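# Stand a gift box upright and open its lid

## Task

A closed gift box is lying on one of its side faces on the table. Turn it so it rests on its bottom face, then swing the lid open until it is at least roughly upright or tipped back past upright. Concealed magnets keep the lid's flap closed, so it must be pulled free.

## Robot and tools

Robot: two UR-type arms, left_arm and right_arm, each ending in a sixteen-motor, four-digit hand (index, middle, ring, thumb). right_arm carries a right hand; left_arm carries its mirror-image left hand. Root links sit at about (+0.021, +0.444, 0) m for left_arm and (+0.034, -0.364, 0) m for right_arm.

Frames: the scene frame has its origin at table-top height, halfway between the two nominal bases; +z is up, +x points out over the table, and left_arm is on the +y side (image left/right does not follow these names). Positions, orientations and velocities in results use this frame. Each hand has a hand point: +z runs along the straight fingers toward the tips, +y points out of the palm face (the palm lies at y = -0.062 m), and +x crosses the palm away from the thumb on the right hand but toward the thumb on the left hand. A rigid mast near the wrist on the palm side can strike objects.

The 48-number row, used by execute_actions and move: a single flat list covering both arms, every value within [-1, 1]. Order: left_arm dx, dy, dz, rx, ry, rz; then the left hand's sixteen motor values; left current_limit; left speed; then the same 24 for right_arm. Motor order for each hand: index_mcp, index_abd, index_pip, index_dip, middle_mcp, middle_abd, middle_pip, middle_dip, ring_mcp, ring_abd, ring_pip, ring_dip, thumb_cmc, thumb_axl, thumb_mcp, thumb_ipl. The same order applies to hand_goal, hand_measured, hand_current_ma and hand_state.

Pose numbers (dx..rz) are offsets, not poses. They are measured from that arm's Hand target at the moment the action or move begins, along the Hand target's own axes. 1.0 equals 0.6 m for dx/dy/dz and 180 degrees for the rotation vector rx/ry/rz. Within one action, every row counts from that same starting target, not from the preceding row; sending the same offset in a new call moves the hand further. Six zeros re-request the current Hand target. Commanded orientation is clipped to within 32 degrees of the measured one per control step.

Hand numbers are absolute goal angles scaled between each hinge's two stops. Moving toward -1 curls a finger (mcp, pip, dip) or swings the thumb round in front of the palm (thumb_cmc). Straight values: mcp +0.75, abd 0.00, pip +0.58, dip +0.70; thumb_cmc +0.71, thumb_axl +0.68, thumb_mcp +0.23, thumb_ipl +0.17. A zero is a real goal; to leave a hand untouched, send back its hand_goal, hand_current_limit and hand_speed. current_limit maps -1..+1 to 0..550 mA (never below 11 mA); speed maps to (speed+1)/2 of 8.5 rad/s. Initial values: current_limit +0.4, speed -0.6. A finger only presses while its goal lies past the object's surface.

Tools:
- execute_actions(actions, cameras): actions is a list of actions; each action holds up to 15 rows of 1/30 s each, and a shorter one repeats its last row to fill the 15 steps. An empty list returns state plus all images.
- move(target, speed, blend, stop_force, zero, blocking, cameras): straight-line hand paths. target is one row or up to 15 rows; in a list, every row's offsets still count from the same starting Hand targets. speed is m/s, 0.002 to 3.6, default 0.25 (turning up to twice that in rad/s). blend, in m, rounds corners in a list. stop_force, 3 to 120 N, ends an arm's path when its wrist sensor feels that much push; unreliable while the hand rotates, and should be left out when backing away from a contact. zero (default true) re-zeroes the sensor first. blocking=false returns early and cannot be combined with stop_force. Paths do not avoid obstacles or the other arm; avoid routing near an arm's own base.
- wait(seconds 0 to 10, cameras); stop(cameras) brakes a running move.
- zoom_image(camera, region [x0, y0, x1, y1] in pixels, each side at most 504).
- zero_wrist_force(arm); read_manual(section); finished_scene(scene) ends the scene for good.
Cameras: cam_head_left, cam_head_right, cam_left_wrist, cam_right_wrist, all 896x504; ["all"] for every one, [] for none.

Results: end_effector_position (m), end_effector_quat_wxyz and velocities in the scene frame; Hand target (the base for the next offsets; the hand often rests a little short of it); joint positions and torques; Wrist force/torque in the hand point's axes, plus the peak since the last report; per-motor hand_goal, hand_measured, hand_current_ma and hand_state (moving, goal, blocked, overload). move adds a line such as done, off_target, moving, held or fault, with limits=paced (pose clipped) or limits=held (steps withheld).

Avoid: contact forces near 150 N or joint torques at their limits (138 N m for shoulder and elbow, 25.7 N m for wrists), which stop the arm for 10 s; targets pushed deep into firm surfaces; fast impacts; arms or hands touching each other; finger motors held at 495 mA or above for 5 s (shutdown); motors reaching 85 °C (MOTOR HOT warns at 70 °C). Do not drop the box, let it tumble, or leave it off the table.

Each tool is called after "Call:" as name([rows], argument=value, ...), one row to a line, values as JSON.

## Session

Call:
execute_actions(actions=[])

Scene clock: 0.00 s.
left_arm: end_effector_position=(+0.4275, +0.5289, +0.2300) hand_goal=(+0.754, +0.000, +0.576, +0.696, +0.754, +0.000, +0.576, +0.696, +0.754, +0.000, +0.576, +0.696, +0.714, +0.678, +0.226, +0.168) hand_measured=(+0.754, +0.000, +0.576, +0.696, +0.754, +0.000, +0.576, +0.696, +0.754, +0.000, +0.576, +0.696, +0.714, +0.678, +0.226, +0.168) hand_current_ma=(+0, +0, +0, +0, +0, +0, +0, +0, +0, +0, +0, +0, +0, +0, +0, +0) hand_state=(goal, goal, goal, goal, goal, goal, goal, goal, goal, goal, goal, goal, goal, goal, goal, goal) hand_current_limit=0.40 hand_speed=-0.60 end_effector_quat_wxyz=(+0.000, +0.001, +1.000, +0.000) | right_arm: end_effector_position=(+0.4442, -0.4297, +0.2300) hand_goal=(+0.754, +0.000, +0.576, +0.696, +0.754, +0.000, +0.576, +0.696, +0.754, +0.000, +0.576, +0.696, +0.714, +0.678, +0.226, +0.168) hand_measured=(+0.754, +0.000, +0.576, +0.696, +0.754, +0.000, +0.576, +0.696, +0.754, +0.000, +0.576, +0.696, +0.714, +0.678, +0.226, +0.168) hand_current_ma=(+0, +0, +0, +0, +0, +0, +0, +0, +0, +0, +0, +0, +0, +0, +0, +0) hand_state=(goal, goal, goal, goal, goal, goal, goal, goal, goal, goal, goal, goal, goal, goal, goal, goal) hand_current_limit=0.40 hand_speed=-0.60 end_effector_quat_wxyz=(+0.000, +1.000, +0.023, +0.000)
Joint positions: left_arm=[3.458 -1.419 -2.042 -1.252 1.571 -1.255] | right_arm=[-0.316 -1.723 2.042 -1.89 -1.571 1.255]
Joint velocities: within noise
Joint torques (N m): no reading
Motor temperatures (°C): left_arm=[25 30 25 31 35 29] | right_arm=[26 30 26 28 31 30]
Wrist force (N): no reading
Wrist torque (N m): no reading
Wrist force, peak (N): no reading
Hand target: left_arm +0.4275, +0.5289, +0.2300; +0.000, +0.001, +1.000, +0.000 | right_arm +0.4442, -0.4297, +0.2300; +0.000, +1.000, +0.023, +0.000

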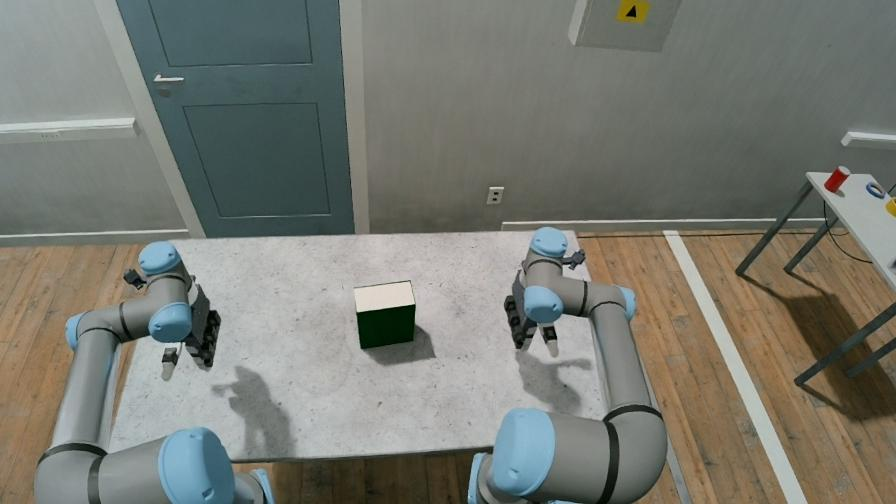

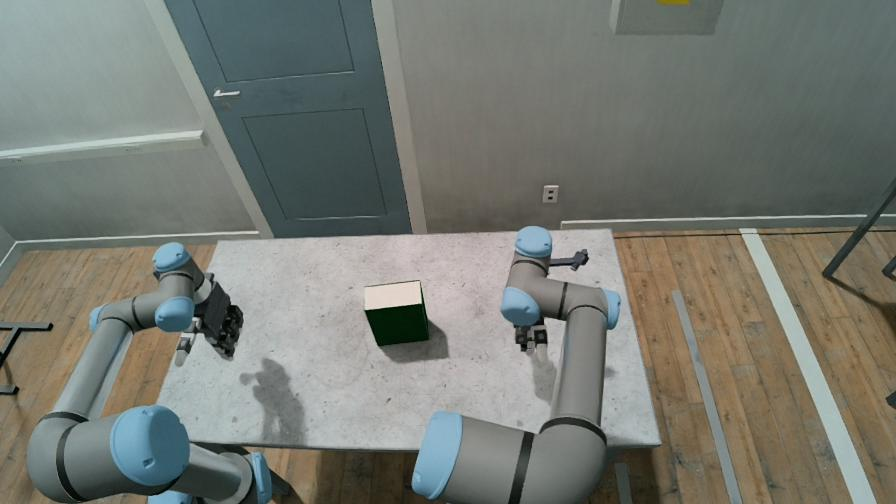

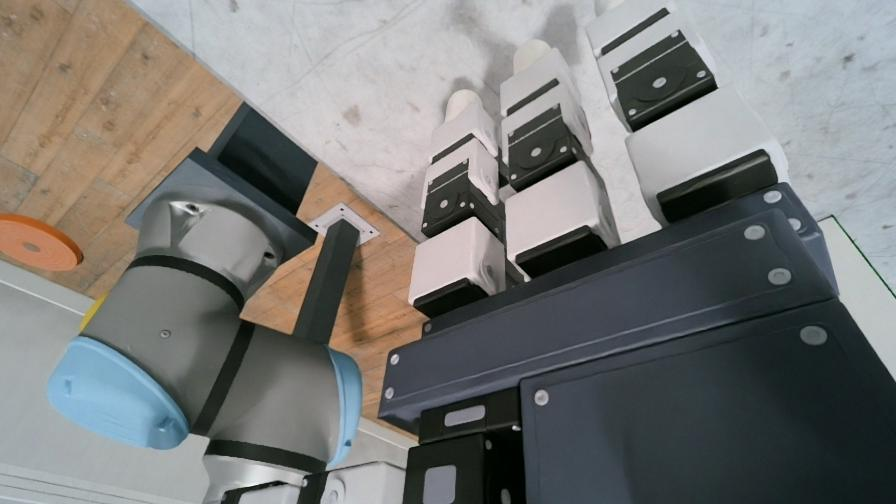

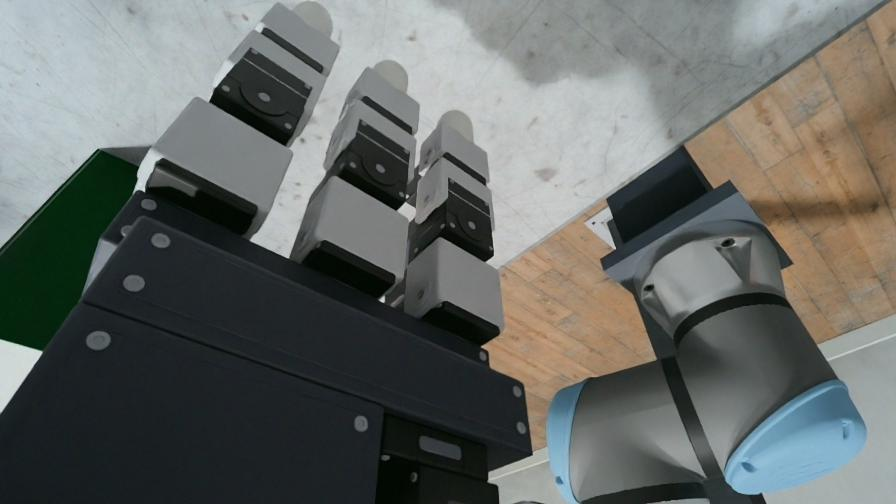

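Call:
zoom_image(camera="cam_head_left", region=[335, 265, 455, 365])

Call:
zoom_image(camera="cam_head_right", region=[345, 265, 465, 365])

Call:
zoom_image(camera="cam_right_wrist", region=[0, 100, 200, 400])

Call:
zoom_image(camera="cam_left_wrist", region=[796, 150, 896, 350])

Scaled by 4.200 from the camera's 896x504 image, which has a finer 1280x720 frame.

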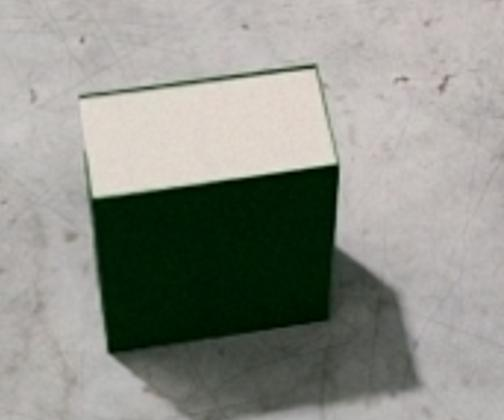

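Scaled by 4.200 from the camera's 896x504 image, which has a finer 1280x720 frame.

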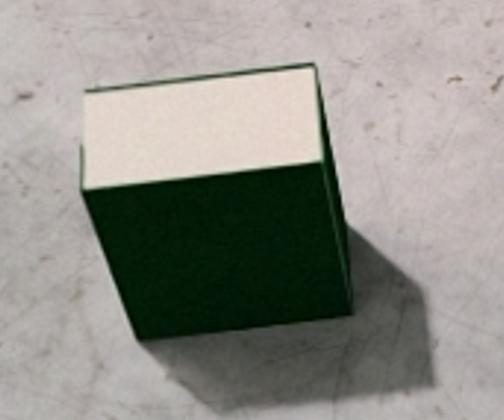

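Scaled by 1.680 from the camera's 896x504 image, which has a finer 1280x720 frame.

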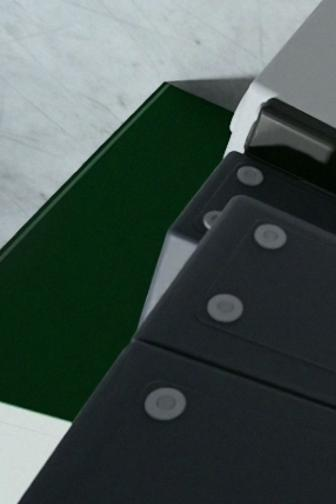

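Scaled by 2.520 from the camera's 896x504 image, which has a finer 1280x720 frame.

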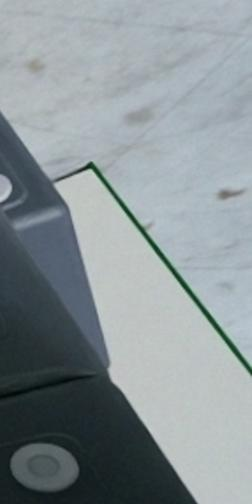

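Call:
move(target=[0,0,0,0,0,-0.33,0.754,0,0.576,0.696,0.754,0,0.576,0.696,0.754,0,0.576,0.696,0.714,0.678,0.226,0.168,0.4,-0.6,0,0,0,0,0,0.33,0.754,0,0.576,0.696,0.754,0,0.576,0.696,0.754,0,0.576,0.696,0.714,0.678,0.226,0.168,0.4,-0.6], speed=0.5, cameras=["cam_left_wrist","cam_right_wrist"])

Scene clock: 47.27 s.
left_arm: end_effector_position=(+0.4275, +0.5289, +0.2300) hand_goal=(+0.754, +0.000, +0.576, +0.696, +0.754, +0.000, +0.576, +0.696, +0.754, +0.000, +0.576, +0.696, +0.714, +0.678, +0.226, +0.168) hand_measured=(+0.754, +0.000, +0.576, +0.696, +0.754, +0.000, +0.576, +0.696, +0.754, +0.000, +0.576, +0.696, +0.714, +0.678, +0.224, +0.168) hand_current_ma=(-1, +0, +1, +0, -1, +0, +1, +0, -1, +0, +1, +0, +0, -1, -4, +0) hand_state=(goal, goal, goal, goal, goal, goal, goal, goal, goal, goal, goal, goal, goal, goal, goal, goal) hand_current_limit=0.40 hand_speed=-0.60 end_effector_quat_wxyz=(+0.000, -0.495, +0.869, +0.000) | right_arm: end_effector_position=(+0.4442, -0.4297, +0.2300) hand_goal=(+0.754, +0.000, +0.576, +0.696, +0.754, +0.000, +0.576, +0.696, +0.754, +0.000, +0.576, +0.696, +0.714, +0.678, +0.226, +0.168) hand_measured=(+0.754, +0.000, +0.576, +0.696, +0.754, +0.000, +0.576, +0.696, +0.754, +0.000, +0.576, +0.696, +0.714, +0.678, +0.224, +0.168) hand_current_ma=(-1, +0, +1, +0, -1, +0, +1, +0, -1, +0, +1, +0, +0, -1, -4, +0) hand_state=(goal, goal, goal, goal, goal, goal, goal, goal, goal, goal, goal, goal, goal, goal, goal, goal) hand_current_limit=0.40 hand_speed=-0.60 end_effector_quat_wxyz=(+0.000, +0.880, -0.475, +0.000)
Joint positions: left_arm=[3.538 -1.585 -1.889 -1.239 1.571 -2.21] | right_arm=[-0.397 -1.557 1.889 -1.903 -1.571 2.21]
Joint torques (N m): left_arm=[7.09 11.15 30.13 0.27 1.82 -0.83] | right_arm=[-6.56 -10.05 -35.65 -0.75 -2.76 2.23]
Wrist force (N): left_arm=[-0.3 0.1 0.0] | right_arm=[-0.1 0.3 -0.4]
Wrist torque (N m): left_arm=[0.00 0.01 -0.03] | right_arm=[0.10 0.05 -0.08]
Wrist force, peak (N): left_arm=[-0.7 -0.1 -0.1] | right_arm=[-0.2 -0.6 -0.1]
Hand target: left_arm +0.4275, +0.5289, +0.2300; +0.000, -0.495, +0.869, +0.000 | right_arm +0.4442, -0.4297, +0.2300; +0.000, +0.880, -0.475, +0.000
Off the commanded pose: left_arm 0.000 m, 0 deg | right_arm 0.000 m, 0 deg.
move: done
Images, in order (width x height): cam_left_wrist 896x504, cam_right_wrist 896x504.

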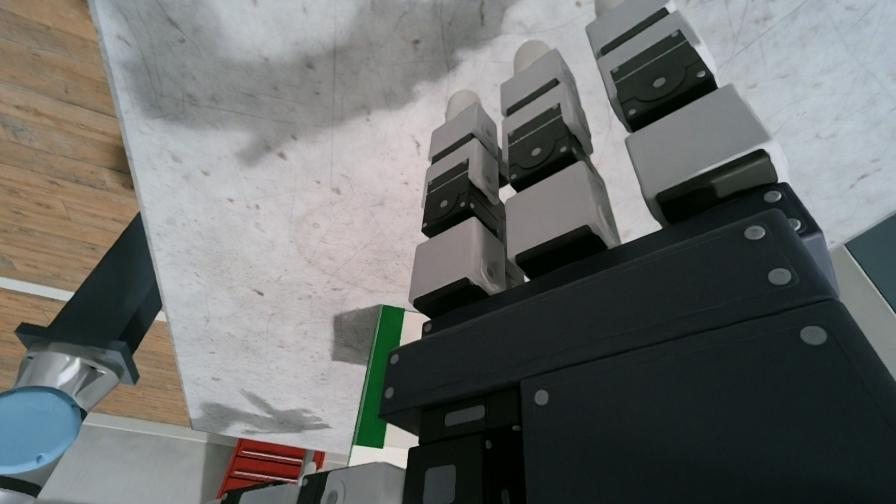

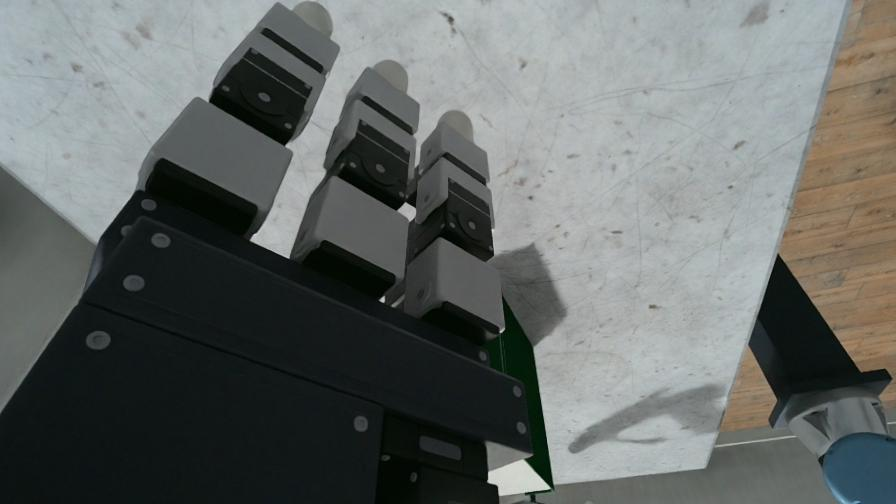

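Call:
move(target=[0,0,-0.1,0,0,-0.13,0.754,0,0.576,0.696,0.754,0,0.576,0.696,0.754,0,0.576,0.696,0.714,0.678,0.226,0.168,0.4,-0.6,0,0,-0.1,0,0,0.13,0.754,0,0.576,0.696,0.754,0,0.576,0.696,0.754,0,0.576,0.696,0.714,0.678,0.226,0.168,0.4,-0.6], speed=0.5, cameras=["cam_left_wrist","cam_right_wrist"])

Call:
zoom_image(camera="cam_left_wrist", region=[100, 200, 400, 504])

Call:
zoom_image(camera="cam_right_wrist", region=[480, 200, 780, 504])

Scene clock: 63.47 s.
left_arm: end_effector_position=(+0.4275, +0.5289, +0.2900) hand_goal=(+0.754, +0.000, +0.576, +0.696, +0.754, +0.000, +0.576, +0.696, +0.754, +0.000, +0.576, +0.696, +0.714, +0.678, +0.226, +0.168) hand_measured=(+0.754, +0.000, +0.576, +0.696, +0.754, +0.000, +0.576, +0.696, +0.754, +0.000, +0.576, +0.696, +0.714, +0.678, +0.224, +0.168) hand_current_ma=(-1, +0, +1, +0, -1, +0, +1, +0, -1, +0, +1, +0, +0, -1, -4, +0) hand_state=(goal, goal, goal, goal, goal, goal, goal, goal, goal, goal, goal, goal, goal, goal, goal, goal) hand_current_limit=0.40 hand_speed=-0.60 end_effector_quat_wxyz=(+0.000, -0.661, +0.751, +0.000) | right_arm: end_effector_position=(+0.4441, -0.4296, +0.2900) hand_goal=(+0.754, +0.000, +0.576, +0.696, +0.754, +0.000, +0.576, +0.696, +0.754, +0.000, +0.576, +0.696, +0.714, +0.678, +0.226, +0.168) hand_measured=(+0.754, +0.000, +0.576, +0.696, +0.754, +0.000, +0.576, +0.696, +0.754, +0.000, +0.576, +0.696, +0.714, +0.678, +0.224, +0.168) hand_current_ma=(-1, +0, +1, +0, -1, +0, +1, +0, -1, +0, +1, +0, +0, -1, -4, +0) hand_state=(goal, goal, goal, goal, goal, goal, goal, goal, goal, goal, goal, goal, goal, goal, goal, goal) hand_current_limit=0.40 hand_speed=-0.60 end_effector_quat_wxyz=(+0.000, +0.765, -0.644, +0.000)
Joint positions: left_arm=[3.604 -1.568 -1.747 -1.397 1.571 -2.553] | right_arm=[-0.462 -1.573 1.747 -1.745 -1.571 2.554]
Joint torques (N m): left_arm=[7.65 13.9 29.53 0.69 1.76 -1.14] | right_arm=[-6.49 -9.88 -35.54 -0.5 -2.69 2.28]
Wrist force (N): left_arm=[-0.3 0.5 0.0] | right_arm=[0.1 0.0 -0.3]
Wrist torque (N m): left_arm=[0.06 0.03 -0.04] | right_arm=[0.04 -0.03 -0.04]
Wrist force, peak (N): left_arm=[-0.4 0.6 0.2] | right_arm=[0.1 0.2 -1.2]
Hand target: left_arm +0.4275, +0.5289, +0.2900; +0.000, -0.661, +0.750, +0.000 | right_arm +0.4442, -0.4297, +0.2900; +0.000, +0.765, -0.644, +0.000
Off the commanded pose: left_arm 0.000 m, 0 deg | right_arm 0.000 m, 0 deg.
move: done
Images, in order (width x height): cam_left_wrist 896x504, cam_right_wrist 896x504.

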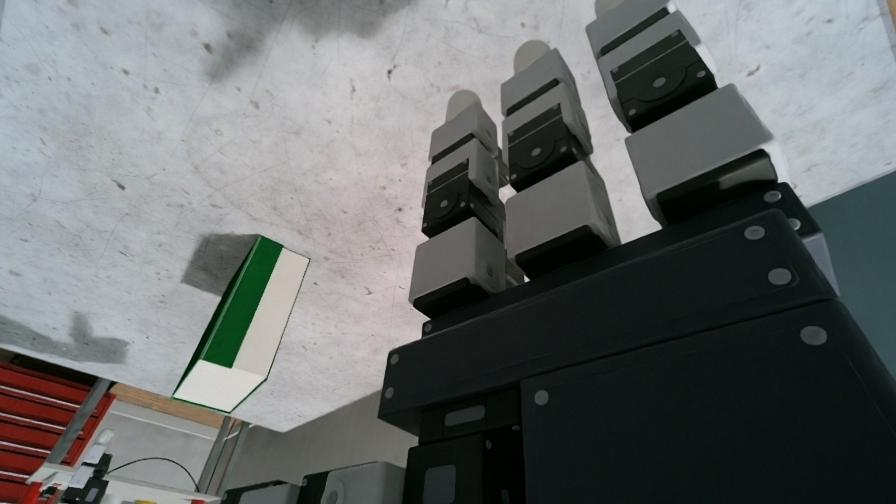

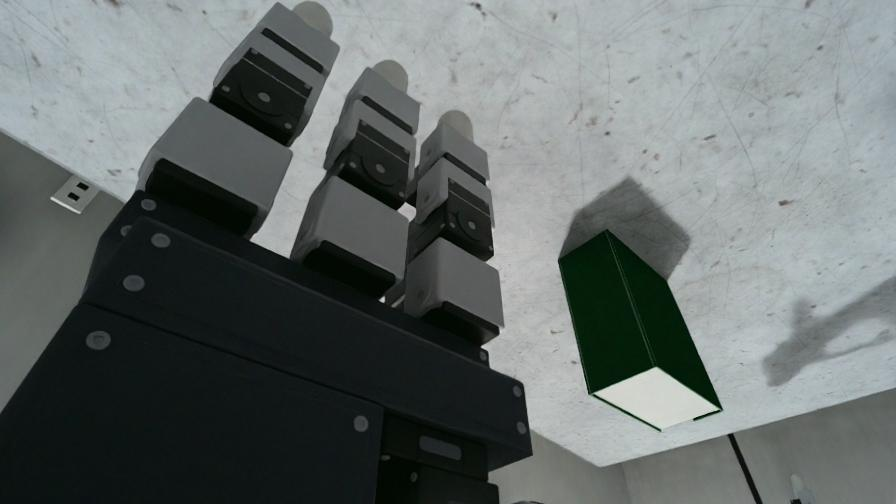

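Scaled by 1.658 from the camera's 896x504 image, which has a finer 1280x720 frame.

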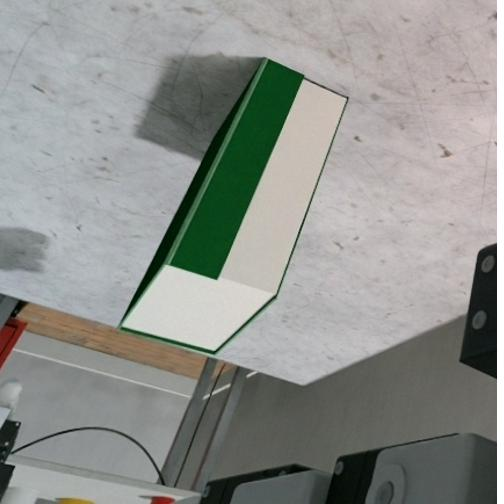

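Scaled by 1.658 from the camera's 896x504 image, which has a finer 1280x720 frame.

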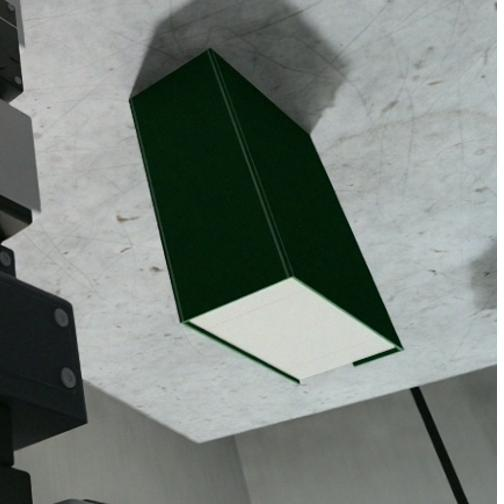

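Call:
move(target=[0.931,0.05,0.0,0,0,-0.072,0.754,0,0.576,0.696,0.754,0,0.576,0.696,0.754,0,0.576,0.696,0.714,0.678,0.226,0.168,1,-0.6,-0.705,-0.42,-0.017,0,0,0,1,0,-0.343,0.044,1,0,-0.343,0.044,1,0,-0.343,0.044,0.714,0.678,0.226,0.168,1,-0.6], speed=0.3, cameras=["all"])

Call:
zoom_image(camera="cam_head_left", region=[280, 190, 520, 390])

Call:
zoom_image(camera="cam_head_right", region=[280, 190, 520, 390])

Scene clock: 188.03 s.
left_arm: end_effector_position=(+0.3271, -0.0214, +0.2900) hand_goal=(+0.754, +0.000, +0.576, +0.696, +0.754, +0.000, +0.576, +0.696, +0.754, +0.000, +0.576, +0.696, +0.714, +0.678, +0.226, +0.168) hand_measured=(+0.754, +0.000, +0.576, +0.696, +0.754, +0.000, +0.576, +0.696, +0.754, +0.000, +0.576, +0.696, +0.714, +0.678, +0.224, +0.168) hand_current_ma=(-1, +0, +1, +0, -1, +0, +1, +0, -1, +0, +1, +0, +0, -1, -4, +0) hand_state=(goal, goal, goal, goal, goal, goal, goal, goal, goal, goal, goal, goal, goal, goal, goal, goal) hand_current_limit=1.00 hand_speed=-0.60 end_effector_quat_wxyz=(+0.000, +0.741, -0.671, +0.000) | right_arm: end_effector_position=(+0.6199, +0.0302, +0.3002) hand_goal=(+1.000, +0.000, -0.342, +0.044, +1.000, +0.000, -0.342, +0.044, +1.000, +0.000, -0.342, +0.044, +0.714, +0.678, +0.226, +0.168) hand_measured=(+0.994, +0.000, -0.336, +0.048, +0.994, +0.000, -0.336, +0.048, +0.994, +0.000, -0.336, +0.048, +0.714, +0.678, +0.224, +0.168) hand_current_ma=(-12, +0, +10, +7, -10, +0, +11, +7, -10, +0, +11, +7, +0, -1, -4, +0) hand_state=(goal, goal, goal, goal, goal, goal, goal, goal, goal, goal, goal, goal, goal, goal, goal, goal) hand_current_limit=1.00 hand_speed=-0.60 end_effector_quat_wxyz=(+0.000, +0.765, -0.644, +0.000)
Joint positions: left_arm=[2.532 -1.761 -1.535 -1.416 1.571 -3.852] | right_arm=[0.302 -0.867 0.757 -1.46 -1.571 3.317]
Joint torques (N m): left_arm=[-6.67 20.53 31.73 0.53 1.79 -1.1] | right_arm=[7.38 -38.17 -35.45 -0.61 -2.74 2.19]
Wrist force (N): left_arm=[-0.1 0.4 0.1] | right_arm=[0.0 -0.1 0.2]
Wrist torque (N m): left_arm=[0.06 0.02 -0.01] | right_arm=[-0.04 0.03 -0.08]
Wrist force, peak (N): left_arm=[-1.7 0.2 0.0] | right_arm=[1.2 0.7 -0.2]
Hand target: left_arm +0.3271, -0.0214, +0.2900; +0.000, +0.741, -0.671, +0.000 | right_arm +0.6199, +0.0303, +0.3002; +0.000, +0.765, -0.644, +0.000
Off the commanded pose: left_arm 0.000 m, 0 deg | right_arm 0.000 m, 0 deg.
move: done

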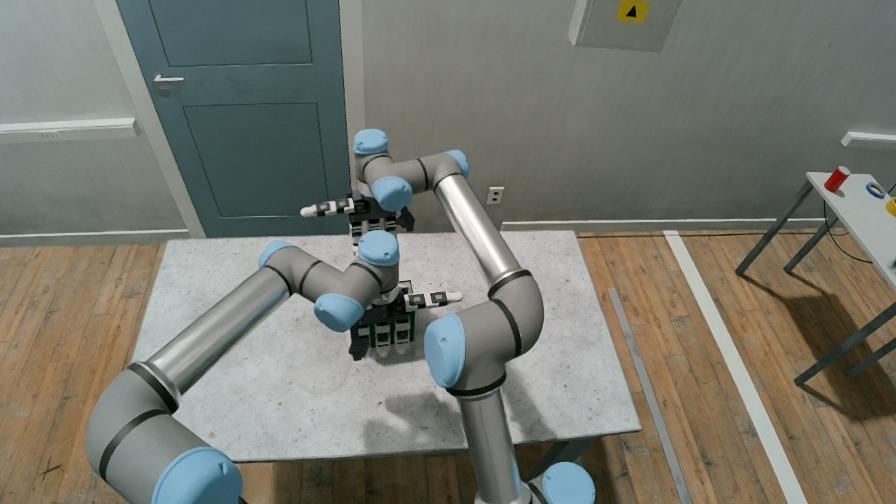

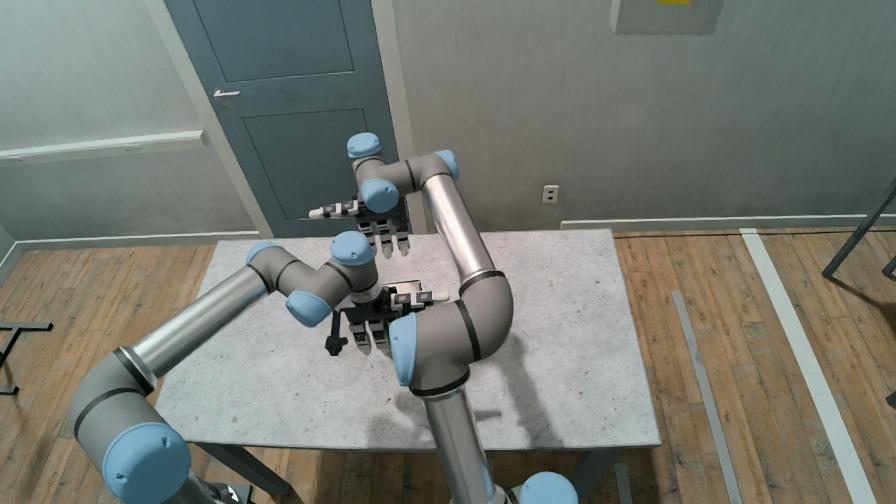

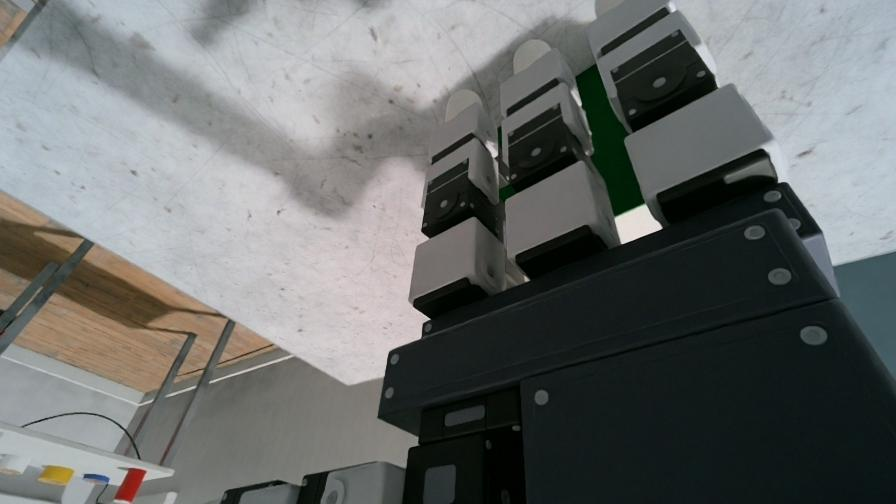

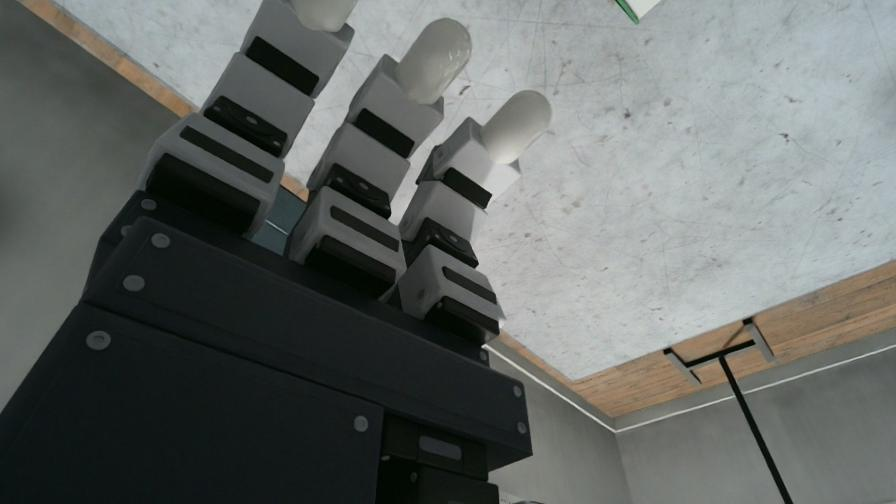

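Scaled by 2.100 from the camera's 896x504 image, which has a finer 1280x720 frame.

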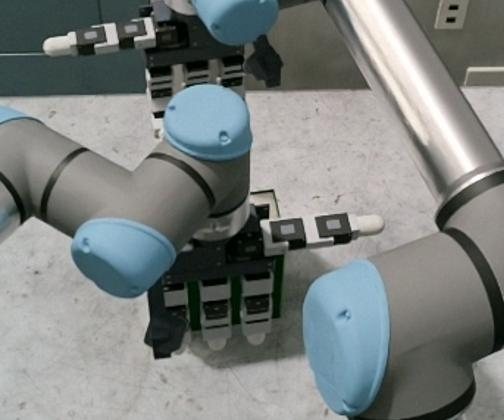

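Scaled by 2.100 from the camera's 896x504 image, which has a finer 1280x720 frame.

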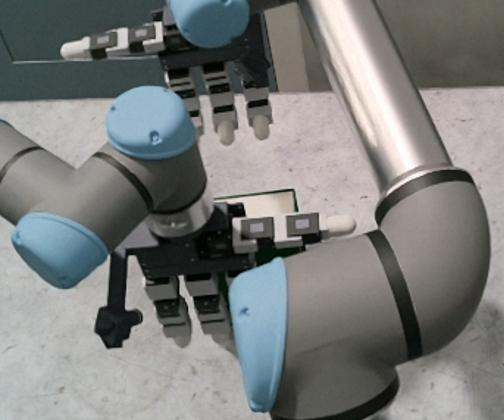

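Call:
move(target=[0,0,0.245,0,0,0,0.754,0,0.576,0.696,0.754,0,0.576,0.696,0.754,0,0.576,0.696,0.714,0.678,0.226,0.168,1,-0.6,0.057,0.01,0.33,0,0,0,1,0,-0.343,0.044,1,0,-0.343,0.044,1,0,-0.343,0.044,0.714,0.678,0.226,0.168,1,-0.6], speed=0.2)

Call:
move(target=[0,-0.15,0,0,0,0,0.754,0,0.576,0.696,0.754,0,0.576,0.696,0.754,0,0.576,0.696,0.714,0.678,0.226,0.168,1,-0.6,0,0,0,0,0,0,1,0,-0.343,0.044,1,0,-0.343,0.044,1,0,-0.343,0.044,0.714,0.678,0.226,0.168,1,-0.6], speed=0.02, stop_force=3, cameras=["all"])

Scene clock: 214.40 s.
left_arm: end_effector_position=(+0.3271, -0.0214, +0.1431) hand_goal=(+0.754, +0.000, +0.576, +0.696, +0.754, +0.000, +0.576, +0.696, +0.754, +0.000, +0.576, +0.696, +0.714, +0.678, +0.226, +0.168) hand_measured=(+0.754, +0.000, +0.576, +0.696, +0.754, +0.000, +0.576, +0.696, +0.754, +0.000, +0.576, +0.696, +0.714, +0.678, +0.224, +0.168) hand_current_ma=(-1, +0, +1, +0, -1, +0, +1, +0, -1, +0, +1, +0, +0, -1, -4, +0) hand_state=(goal, goal, goal, goal, goal, goal, goal, goal, goal, goal, goal, goal, goal, goal, goal, goal) hand_current_limit=1.00 hand_speed=-0.60 end_effector_quat_wxyz=(+0.000, +0.741, -0.671, +0.000) | right_arm: end_effector_position=(+0.6199, -0.0044, +0.1023) hand_goal=(+1.000, +0.000, -0.342, +0.044, +1.000, +0.000, -0.342, +0.044, +1.000, +0.000, -0.342, +0.044, +0.714, +0.678, +0.226, +0.168) hand_measured=(+0.994, +0.000, -0.336, +0.048, +0.994, +0.000, -0.336, +0.048, +0.994, +0.000, -0.336, +0.048, +0.714, +0.678, +0.224, +0.168) hand_current_ma=(-11, +0, +10, +7, -10, +0, +11, +7, -10, +0, +10, +7, +0, -1, -5, +0) hand_state=(goal, goal, goal, goal, goal, goal, goal, goal, goal, goal, goal, goal, goal, goal, goal, goal) hand_current_limit=1.00 hand_speed=-0.60 end_effector_quat_wxyz=(+0.000, +0.765, -0.644, +0.000)
Joint positions: left_arm=[2.532 -1.876 -1.787 -1.05 1.571 -3.852] | right_arm=[0.258 -0.839 1.222 -1.954 -1.571 3.274]
Joint torques (N m): left_arm=[-5.44 24.87 7.88 4.91 -1.86 -1.18] | right_arm=[-6.31 -37.65 -13.93 -4.1 2.84 -1.81]
Wrist force (N): left_arm=[-0.1 0.4 0.0] | right_arm=[0.1 0.1 -0.2]
Wrist torque (N m): left_arm=[0.04 -0.01 -0.03] | right_arm=[0.02 0.00 0.15]
Wrist force, peak (N): left_arm=[-0.2 0.5 1.0] | right_arm=[0.0 -0.1 -1.5]
Hand target: left_arm +0.3271, -0.0214, +0.1430; +0.000, +0.741, -0.671, +0.000 | right_arm +0.6199, -0.0045, +0.1022; +0.000, +0.765, -0.644, +0.000
Off the commanded pose: left_arm 0.000 m, 0 deg | right_arm 0.000 m, 0 deg.
move: done

Scene clock: 219.93 s.
left_arm: end_effector_position=(+0.4167, -0.0125, +0.1430) hand_goal=(+0.754, +0.000, +0.576, +0.696, +0.754, +0.000, +0.576, +0.696, +0.754, +0.000, +0.576, +0.696, +0.714, +0.678, +0.226, +0.168) hand_measured=(+0.754, +0.000, +0.576, +0.696, +0.754, +0.000, +0.576, +0.696, +0.754, +0.000, +0.576, +0.696, +0.714, +0.678, +0.224, +0.168) hand_current_ma=(-1, +0, +1, +0, -1, +0, +1, +0, -1, +0, +1, +0, +0, -1, -4, +0) hand_state=(goal, goal, goal, goal, goal, goal, goal, goal, goal, goal, goal, goal, goal, goal, goal, goal) hand_current_limit=1.00 hand_speed=-0.60 end_effector_quat_wxyz=(+0.000, +0.741, -0.671, +0.000) | right_arm: end_effector_position=(+0.6199, -0.0045, +0.1022) hand_goal=(+1.000, +0.000, -0.342, +0.044, +1.000, +0.000, -0.342, +0.044, +1.000, +0.000, -0.342, +0.044, +0.714, +0.678, +0.226, +0.168) hand_measured=(+0.994, +0.000, -0.336, +0.048, +0.994, +0.000, -0.336, +0.048, +0.994, +0.000, -0.336, +0.048, +0.714, +0.678, +0.224, +0.168) hand_current_ma=(-11, +0, +10, +7, -10, +0, +11, +7, -10, +0, +10, +7, +0, -1, -5, +0) hand_state=(goal, goal, goal, goal, goal, goal, goal, goal, goal, goal, goal, goal, goal, goal, goal, goal) hand_current_limit=1.00 hand_speed=-0.60 end_effector_quat_wxyz=(+0.000, +0.765, -0.644, +0.000)
Joint positions: left_arm=[2.625 -1.998 -1.611 -1.104 1.571 -3.759] | right_arm=[0.258 -0.838 1.222 -1.954 -1.571 3.274]
Joint torques (N m): left_arm=[8.53 28.89 29.41 0.51 -0.01 1.79] | right_arm=[-6.49 -37.38 -13.23 -4.17 2.82 -1.65]
Wrist force (N): left_arm=[-0.1 1.1 0.0] | right_arm=[0.1 0.0 -0.4]
Wrist torque (N m): left_arm=[0.05 0.00 -0.19] | right_arm=[0.02 0.00 0.15]
Wrist force, peak (N): left_arm=[-0.2 1.1 -0.2] | right_arm=[0.4 0.0 -0.4]
Hand target: left_arm +0.4167, -0.0125, +0.1430; +0.000, +0.741, -0.671, +0.000 | right_arm +0.6199, -0.0045, +0.1022; +0.000, +0.765, -0.644, +0.000
Off the commanded pose: left_arm 0.000 m, 0 deg | right_arm 0.000 m, 0 deg.
move: done

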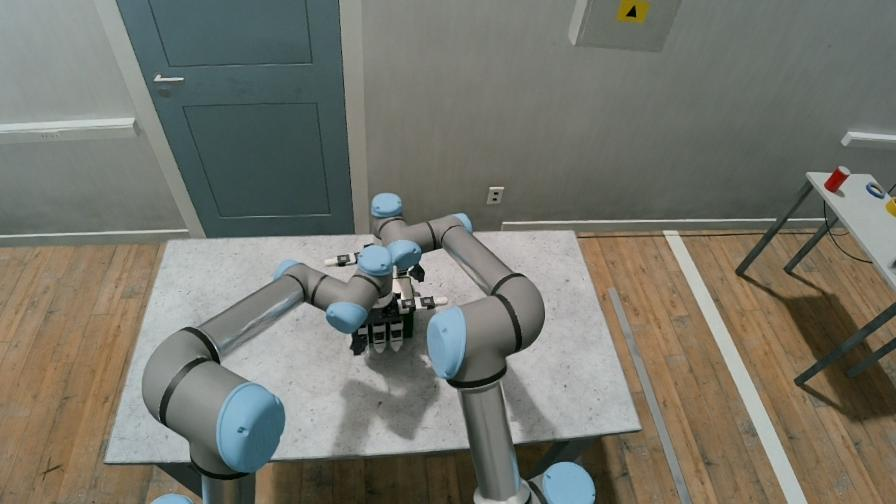

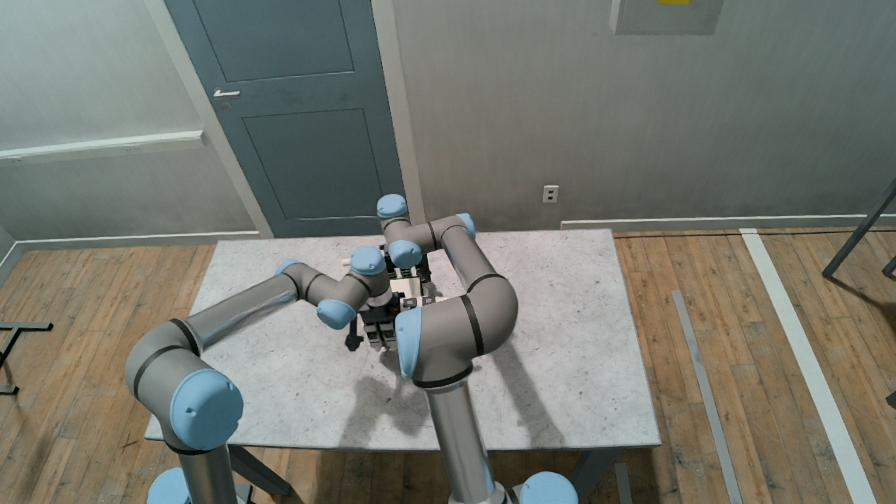

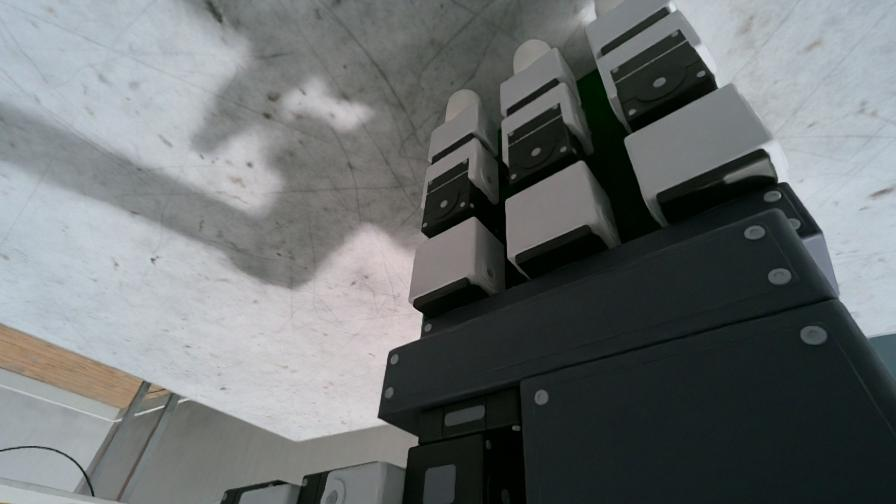

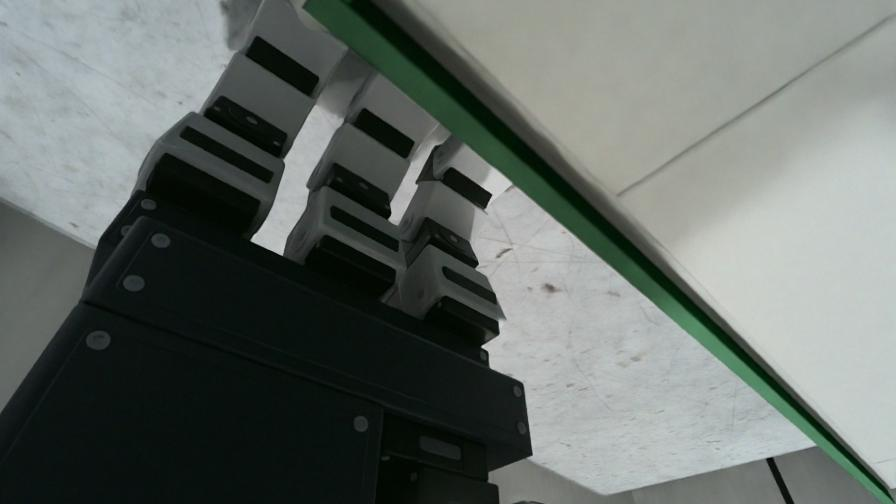

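Call:
move(target=[0,-0.1,0,0,0,0,0.754,0,0.576,0.696,0.754,0,0.576,0.696,0.754,0,0.576,0.696,0.714,0.678,0.226,0.168,1,-0.6,0,0,0,0,0,0,1,0,-0.343,0.044,1,0,-0.343,0.044,1,0,-0.343,0.044,0.714,0.678,0.226,0.168,1,-0.6], speed=0.015, stop_force=3, cameras=["cam_left_wrist"])

Call:
zoom_image(camera="cam_left_wrist", region=[400, 0, 800, 280])

Scene clock: 235.87 s.
left_arm: end_effector_position=(+0.4434, -0.0098, +0.1430) hand_goal=(+0.754, +0.000, +0.576, +0.696, +0.754, +0.000, +0.576, +0.696, +0.754, +0.000, +0.576, +0.696, +0.714, +0.678, +0.226, +0.168) hand_measured=(+0.746, +0.000, +0.576, +0.696, +0.746, +0.000, +0.576, +0.696, +0.748, +0.000, +0.576, +0.696, +0.714, +0.678, +0.224, +0.168) hand_current_ma=(-15, +0, +1, +0, -14, +0, +1, +0, -13, +0, +1, +0, +0, -1, -4, +0) hand_state=(goal, goal, goal, goal, goal, goal, goal, goal, goal, goal, goal, goal, goal, goal, goal, goal) hand_current_limit=1.00 hand_speed=-0.60 end_effector_quat_wxyz=(+0.000, +0.741, -0.671, +0.000) | right_arm: end_effector_position=(+0.6199, -0.0045, +0.1022) hand_goal=(+1.000, +0.000, -0.342, +0.044, +1.000, +0.000, -0.342, +0.044, +1.000, +0.000, -0.342, +0.044, +0.714, +0.678, +0.226, +0.168) hand_measured=(+1.000, +0.000, -0.336, +0.040, +0.994, +0.000, -0.336, +0.048, +0.994, +0.000, -0.336, +0.048, +0.714, +0.678, +0.224, +0.168) hand_current_ma=(+0, +0, +10, -6, -10, +0, +11, +7, -10, +0, +10, +7, +0, -1, -5, +0) hand_state=(goal, goal, goal, goal, goal, goal, goal, goal, goal, goal, goal, goal, goal, goal, goal, goal) hand_current_limit=1.00 hand_speed=-0.60 end_effector_quat_wxyz=(+0.000, +0.765, -0.644, +0.000)
Joint positions: left_arm=[2.649 -2.038 -1.55 -1.124 1.571 -3.735] | right_arm=[0.258 -0.838 1.222 -1.954 -1.571 3.274]
Joint torques (N m): left_arm=[-5.13 57.86 10.19 5 0.58 -1.12] | right_arm=[0.46 -38.13 -13.66 -0.3 2.72 -1.52]
Wrist force (N): left_arm=[-0.2 1.1 0.5] | right_arm=[0.2 -1.0 -0.4]
Wrist torque (N m): left_arm=[-0.07 -0.01 -0.09] | right_arm=[0.06 -0.03 0.19]
Wrist force, peak (N): left_arm=[-0.2 4.2 -1.8] | right_arm=[0.4 -4.2 -1.0]
Hand target: left_arm +0.4434, -0.0098, +0.1430; +0.000, +0.741, -0.671, +0.000 (not the last commanded pose) | right_arm +0.6199, -0.0045, +0.1022; +0.000, +0.765, -0.644, +0.000
Off the commanded pose: left_arm 0.033 m, 0 deg | right_arm 0.000 m, 0 deg.
move: contact (left_arm)
Images, in order (width x height): cam_left_wrist 896x504.

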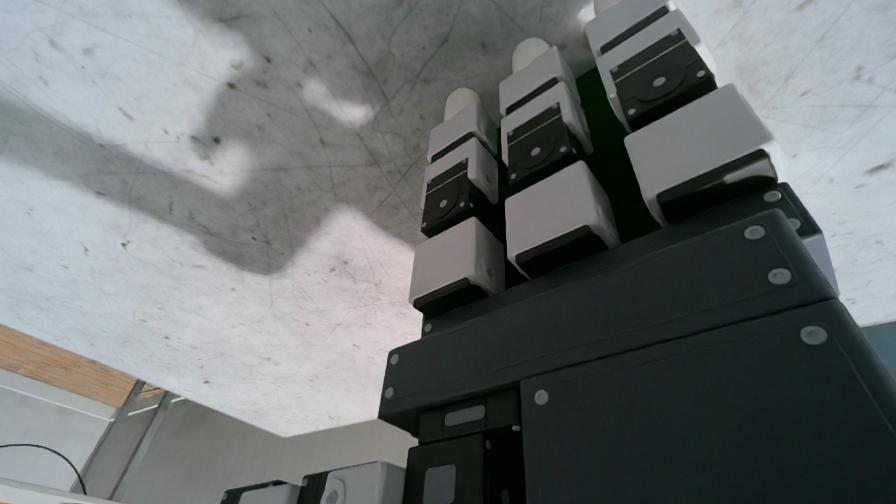

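Scaled by 1.260 from the camera's 896x504 image, which has a finer 1280x720 frame.

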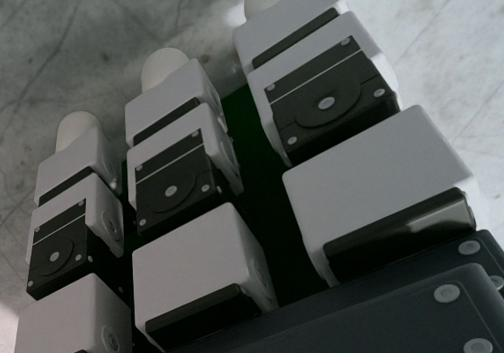

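Call:
move([
  [0,0.04,0,0,0,0,0.754,0,0.576,0.696,0.754,0,0.576,0.696,0.754,0,0.576,0.696,0.714,0.678,0.226,0.168,1,-0.6,0,0,0,0,0,0,1,0,-0.343,0.044,1,0,-0.343,0.044,1,0,-0.343,0.044,0.714,0.678,0.226,0.168,1,-0.6],
  [-0.033,0.371,0,0,0,0,0.754,0,0.576,0.696,0.754,0,0.576,0.696,0.754,0,0.576,0.696,0.714,0.678,0.226,0.168,1,-0.6,-0.057,0.328,0,0,0,0,1,0,-0.343,0.044,1,0,-0.343,0.044,1,0,-0.343,0.044,0.714,0.678,0.226,0.168,1,-0.6],
], speed=0.04, cameras=["cam_right_wrist","cam_head_right","cam_head_left"])

Call:
zoom_image(camera="cam_head_right", region=[280, 220, 500, 420])

Scene clock: 263.03 s.
left_arm: end_effector_position=(+0.2201, -0.0122, +0.1430) hand_goal=(+0.754, +0.000, +0.576, +0.696, +0.754, +0.000, +0.576, +0.696, +0.754, +0.000, +0.576, +0.696, +0.714, +0.678, +0.226, +0.168) hand_measured=(+0.750, +0.000, +0.576, +0.696, +0.750, +0.000, +0.576, +0.696, +0.748, +0.000, +0.576, +0.696, +0.714, +0.678, +0.224, +0.168) hand_current_ma=(-8, +0, +1, +0, -8, +0, +1, +0, -10, +0, +1, +0, +0, -1, -4, +0) hand_state=(goal, goal, goal, goal, goal, goal, goal, goal, goal, goal, goal, goal, goal, goal, goal, goal) hand_current_limit=1.00 hand_speed=-0.60 end_effector_quat_wxyz=(+0.000, +0.741, -0.671, +0.000) | right_arm: end_effector_position=(+0.4203, -0.0045, +0.1022) hand_goal=(+1.000, +0.000, -0.342, +0.044, +1.000, +0.000, -0.342, +0.044, +1.000, +0.000, -0.342, +0.044, +0.714, +0.678, +0.226, +0.168) hand_measured=(+1.000, +0.000, -0.336, +0.044, +0.998, +0.000, -0.336, +0.046, +0.996, +0.000, -0.336, +0.048, +0.714, +0.678, +0.224, +0.168) hand_current_ma=(+0, +0, +10, +0, -2, +0, +9, +4, -7, +0, +10, +7, +0, -1, -5, +0) hand_state=(goal, goal, goal, goal, goal, goal, goal, goal, goal, goal, goal, goal, goal, goal, goal, goal) hand_current_limit=1.00 hand_speed=-0.60 end_effector_quat_wxyz=(+0.000, +0.765, -0.644, +0.000)
Joint positions: left_arm=[2.421 -1.716 -1.991 -1.005 1.571 -3.963] | right_arm=[0.364 -1.198 1.814 -2.187 -1.571 3.38]
Joint torques (N m): left_arm=[-7.39 42.71 5.96 4.72 -0.52 -1.09] | right_arm=[7.23 -45.25 -11.07 -3.94 2.72 2.07]
Wrist force (N): left_arm=[-0.2 0.5 0.0] | right_arm=[-0.1 -0.3 0.2]
Wrist torque (N m): left_arm=[0.06 0.01 -0.07] | right_arm=[-0.01 0.01 -0.01]
Wrist force, peak (N): left_arm=[-0.2 1.3 0.6] | right_arm=[0.2 -1.3 -0.5]
Hand target: left_arm +0.2200, -0.0122, +0.1430; +0.000, +0.741, -0.671, +0.000 | right_arm +0.4201, -0.0045, +0.1022; +0.000, +0.765, -0.644, +0.000
Off the commanded pose: left_arm 0.000 m, 0 deg | right_arm 0.000 m, 0 deg.
move: done
Images, in order (width x height): cam_head_left 896x504, cam_head_right 896x504, cam_right_wrist 896x504.

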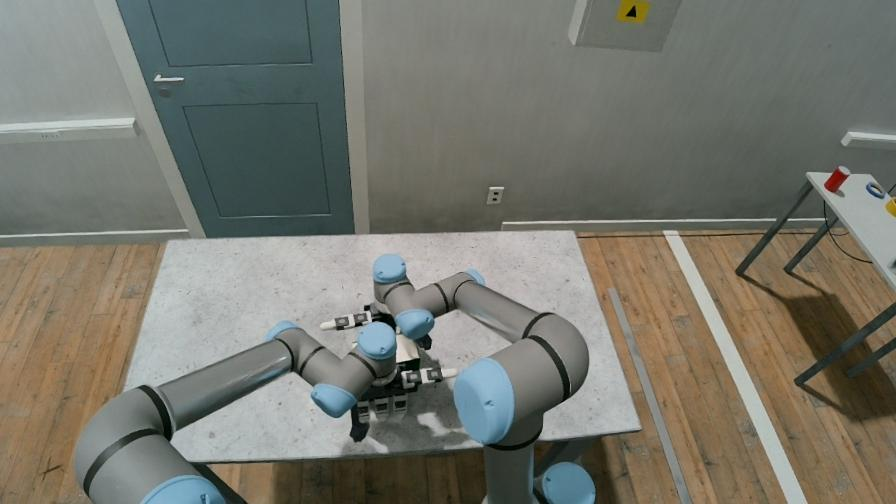

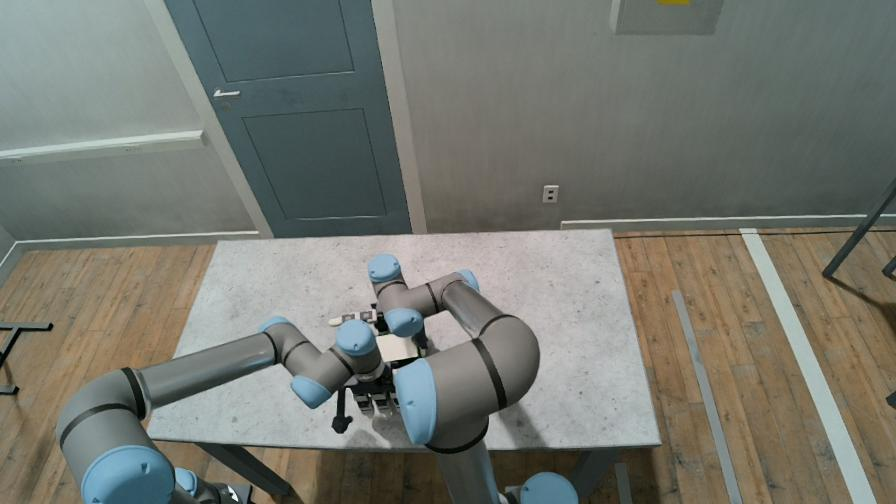

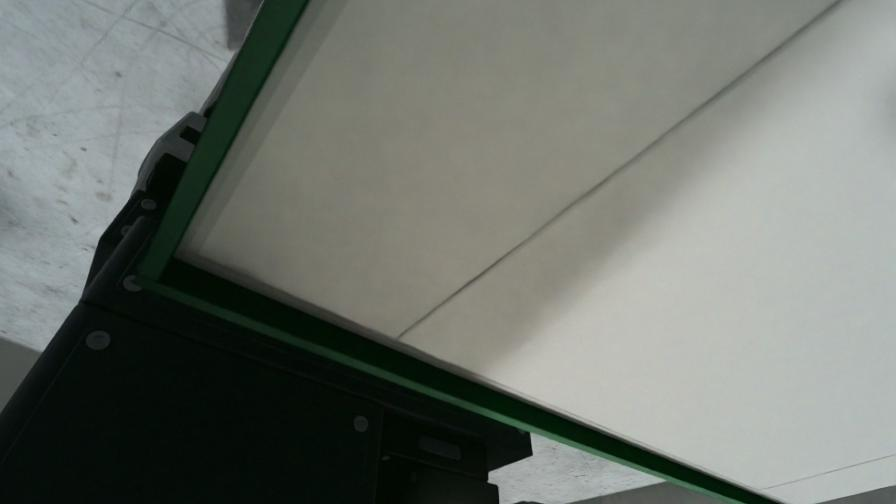

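Scaled by 2.291 from the camera's 896x504 image, which has a finer 1280x720 frame.

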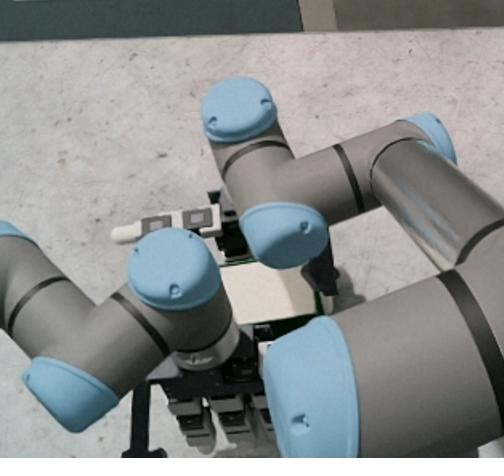

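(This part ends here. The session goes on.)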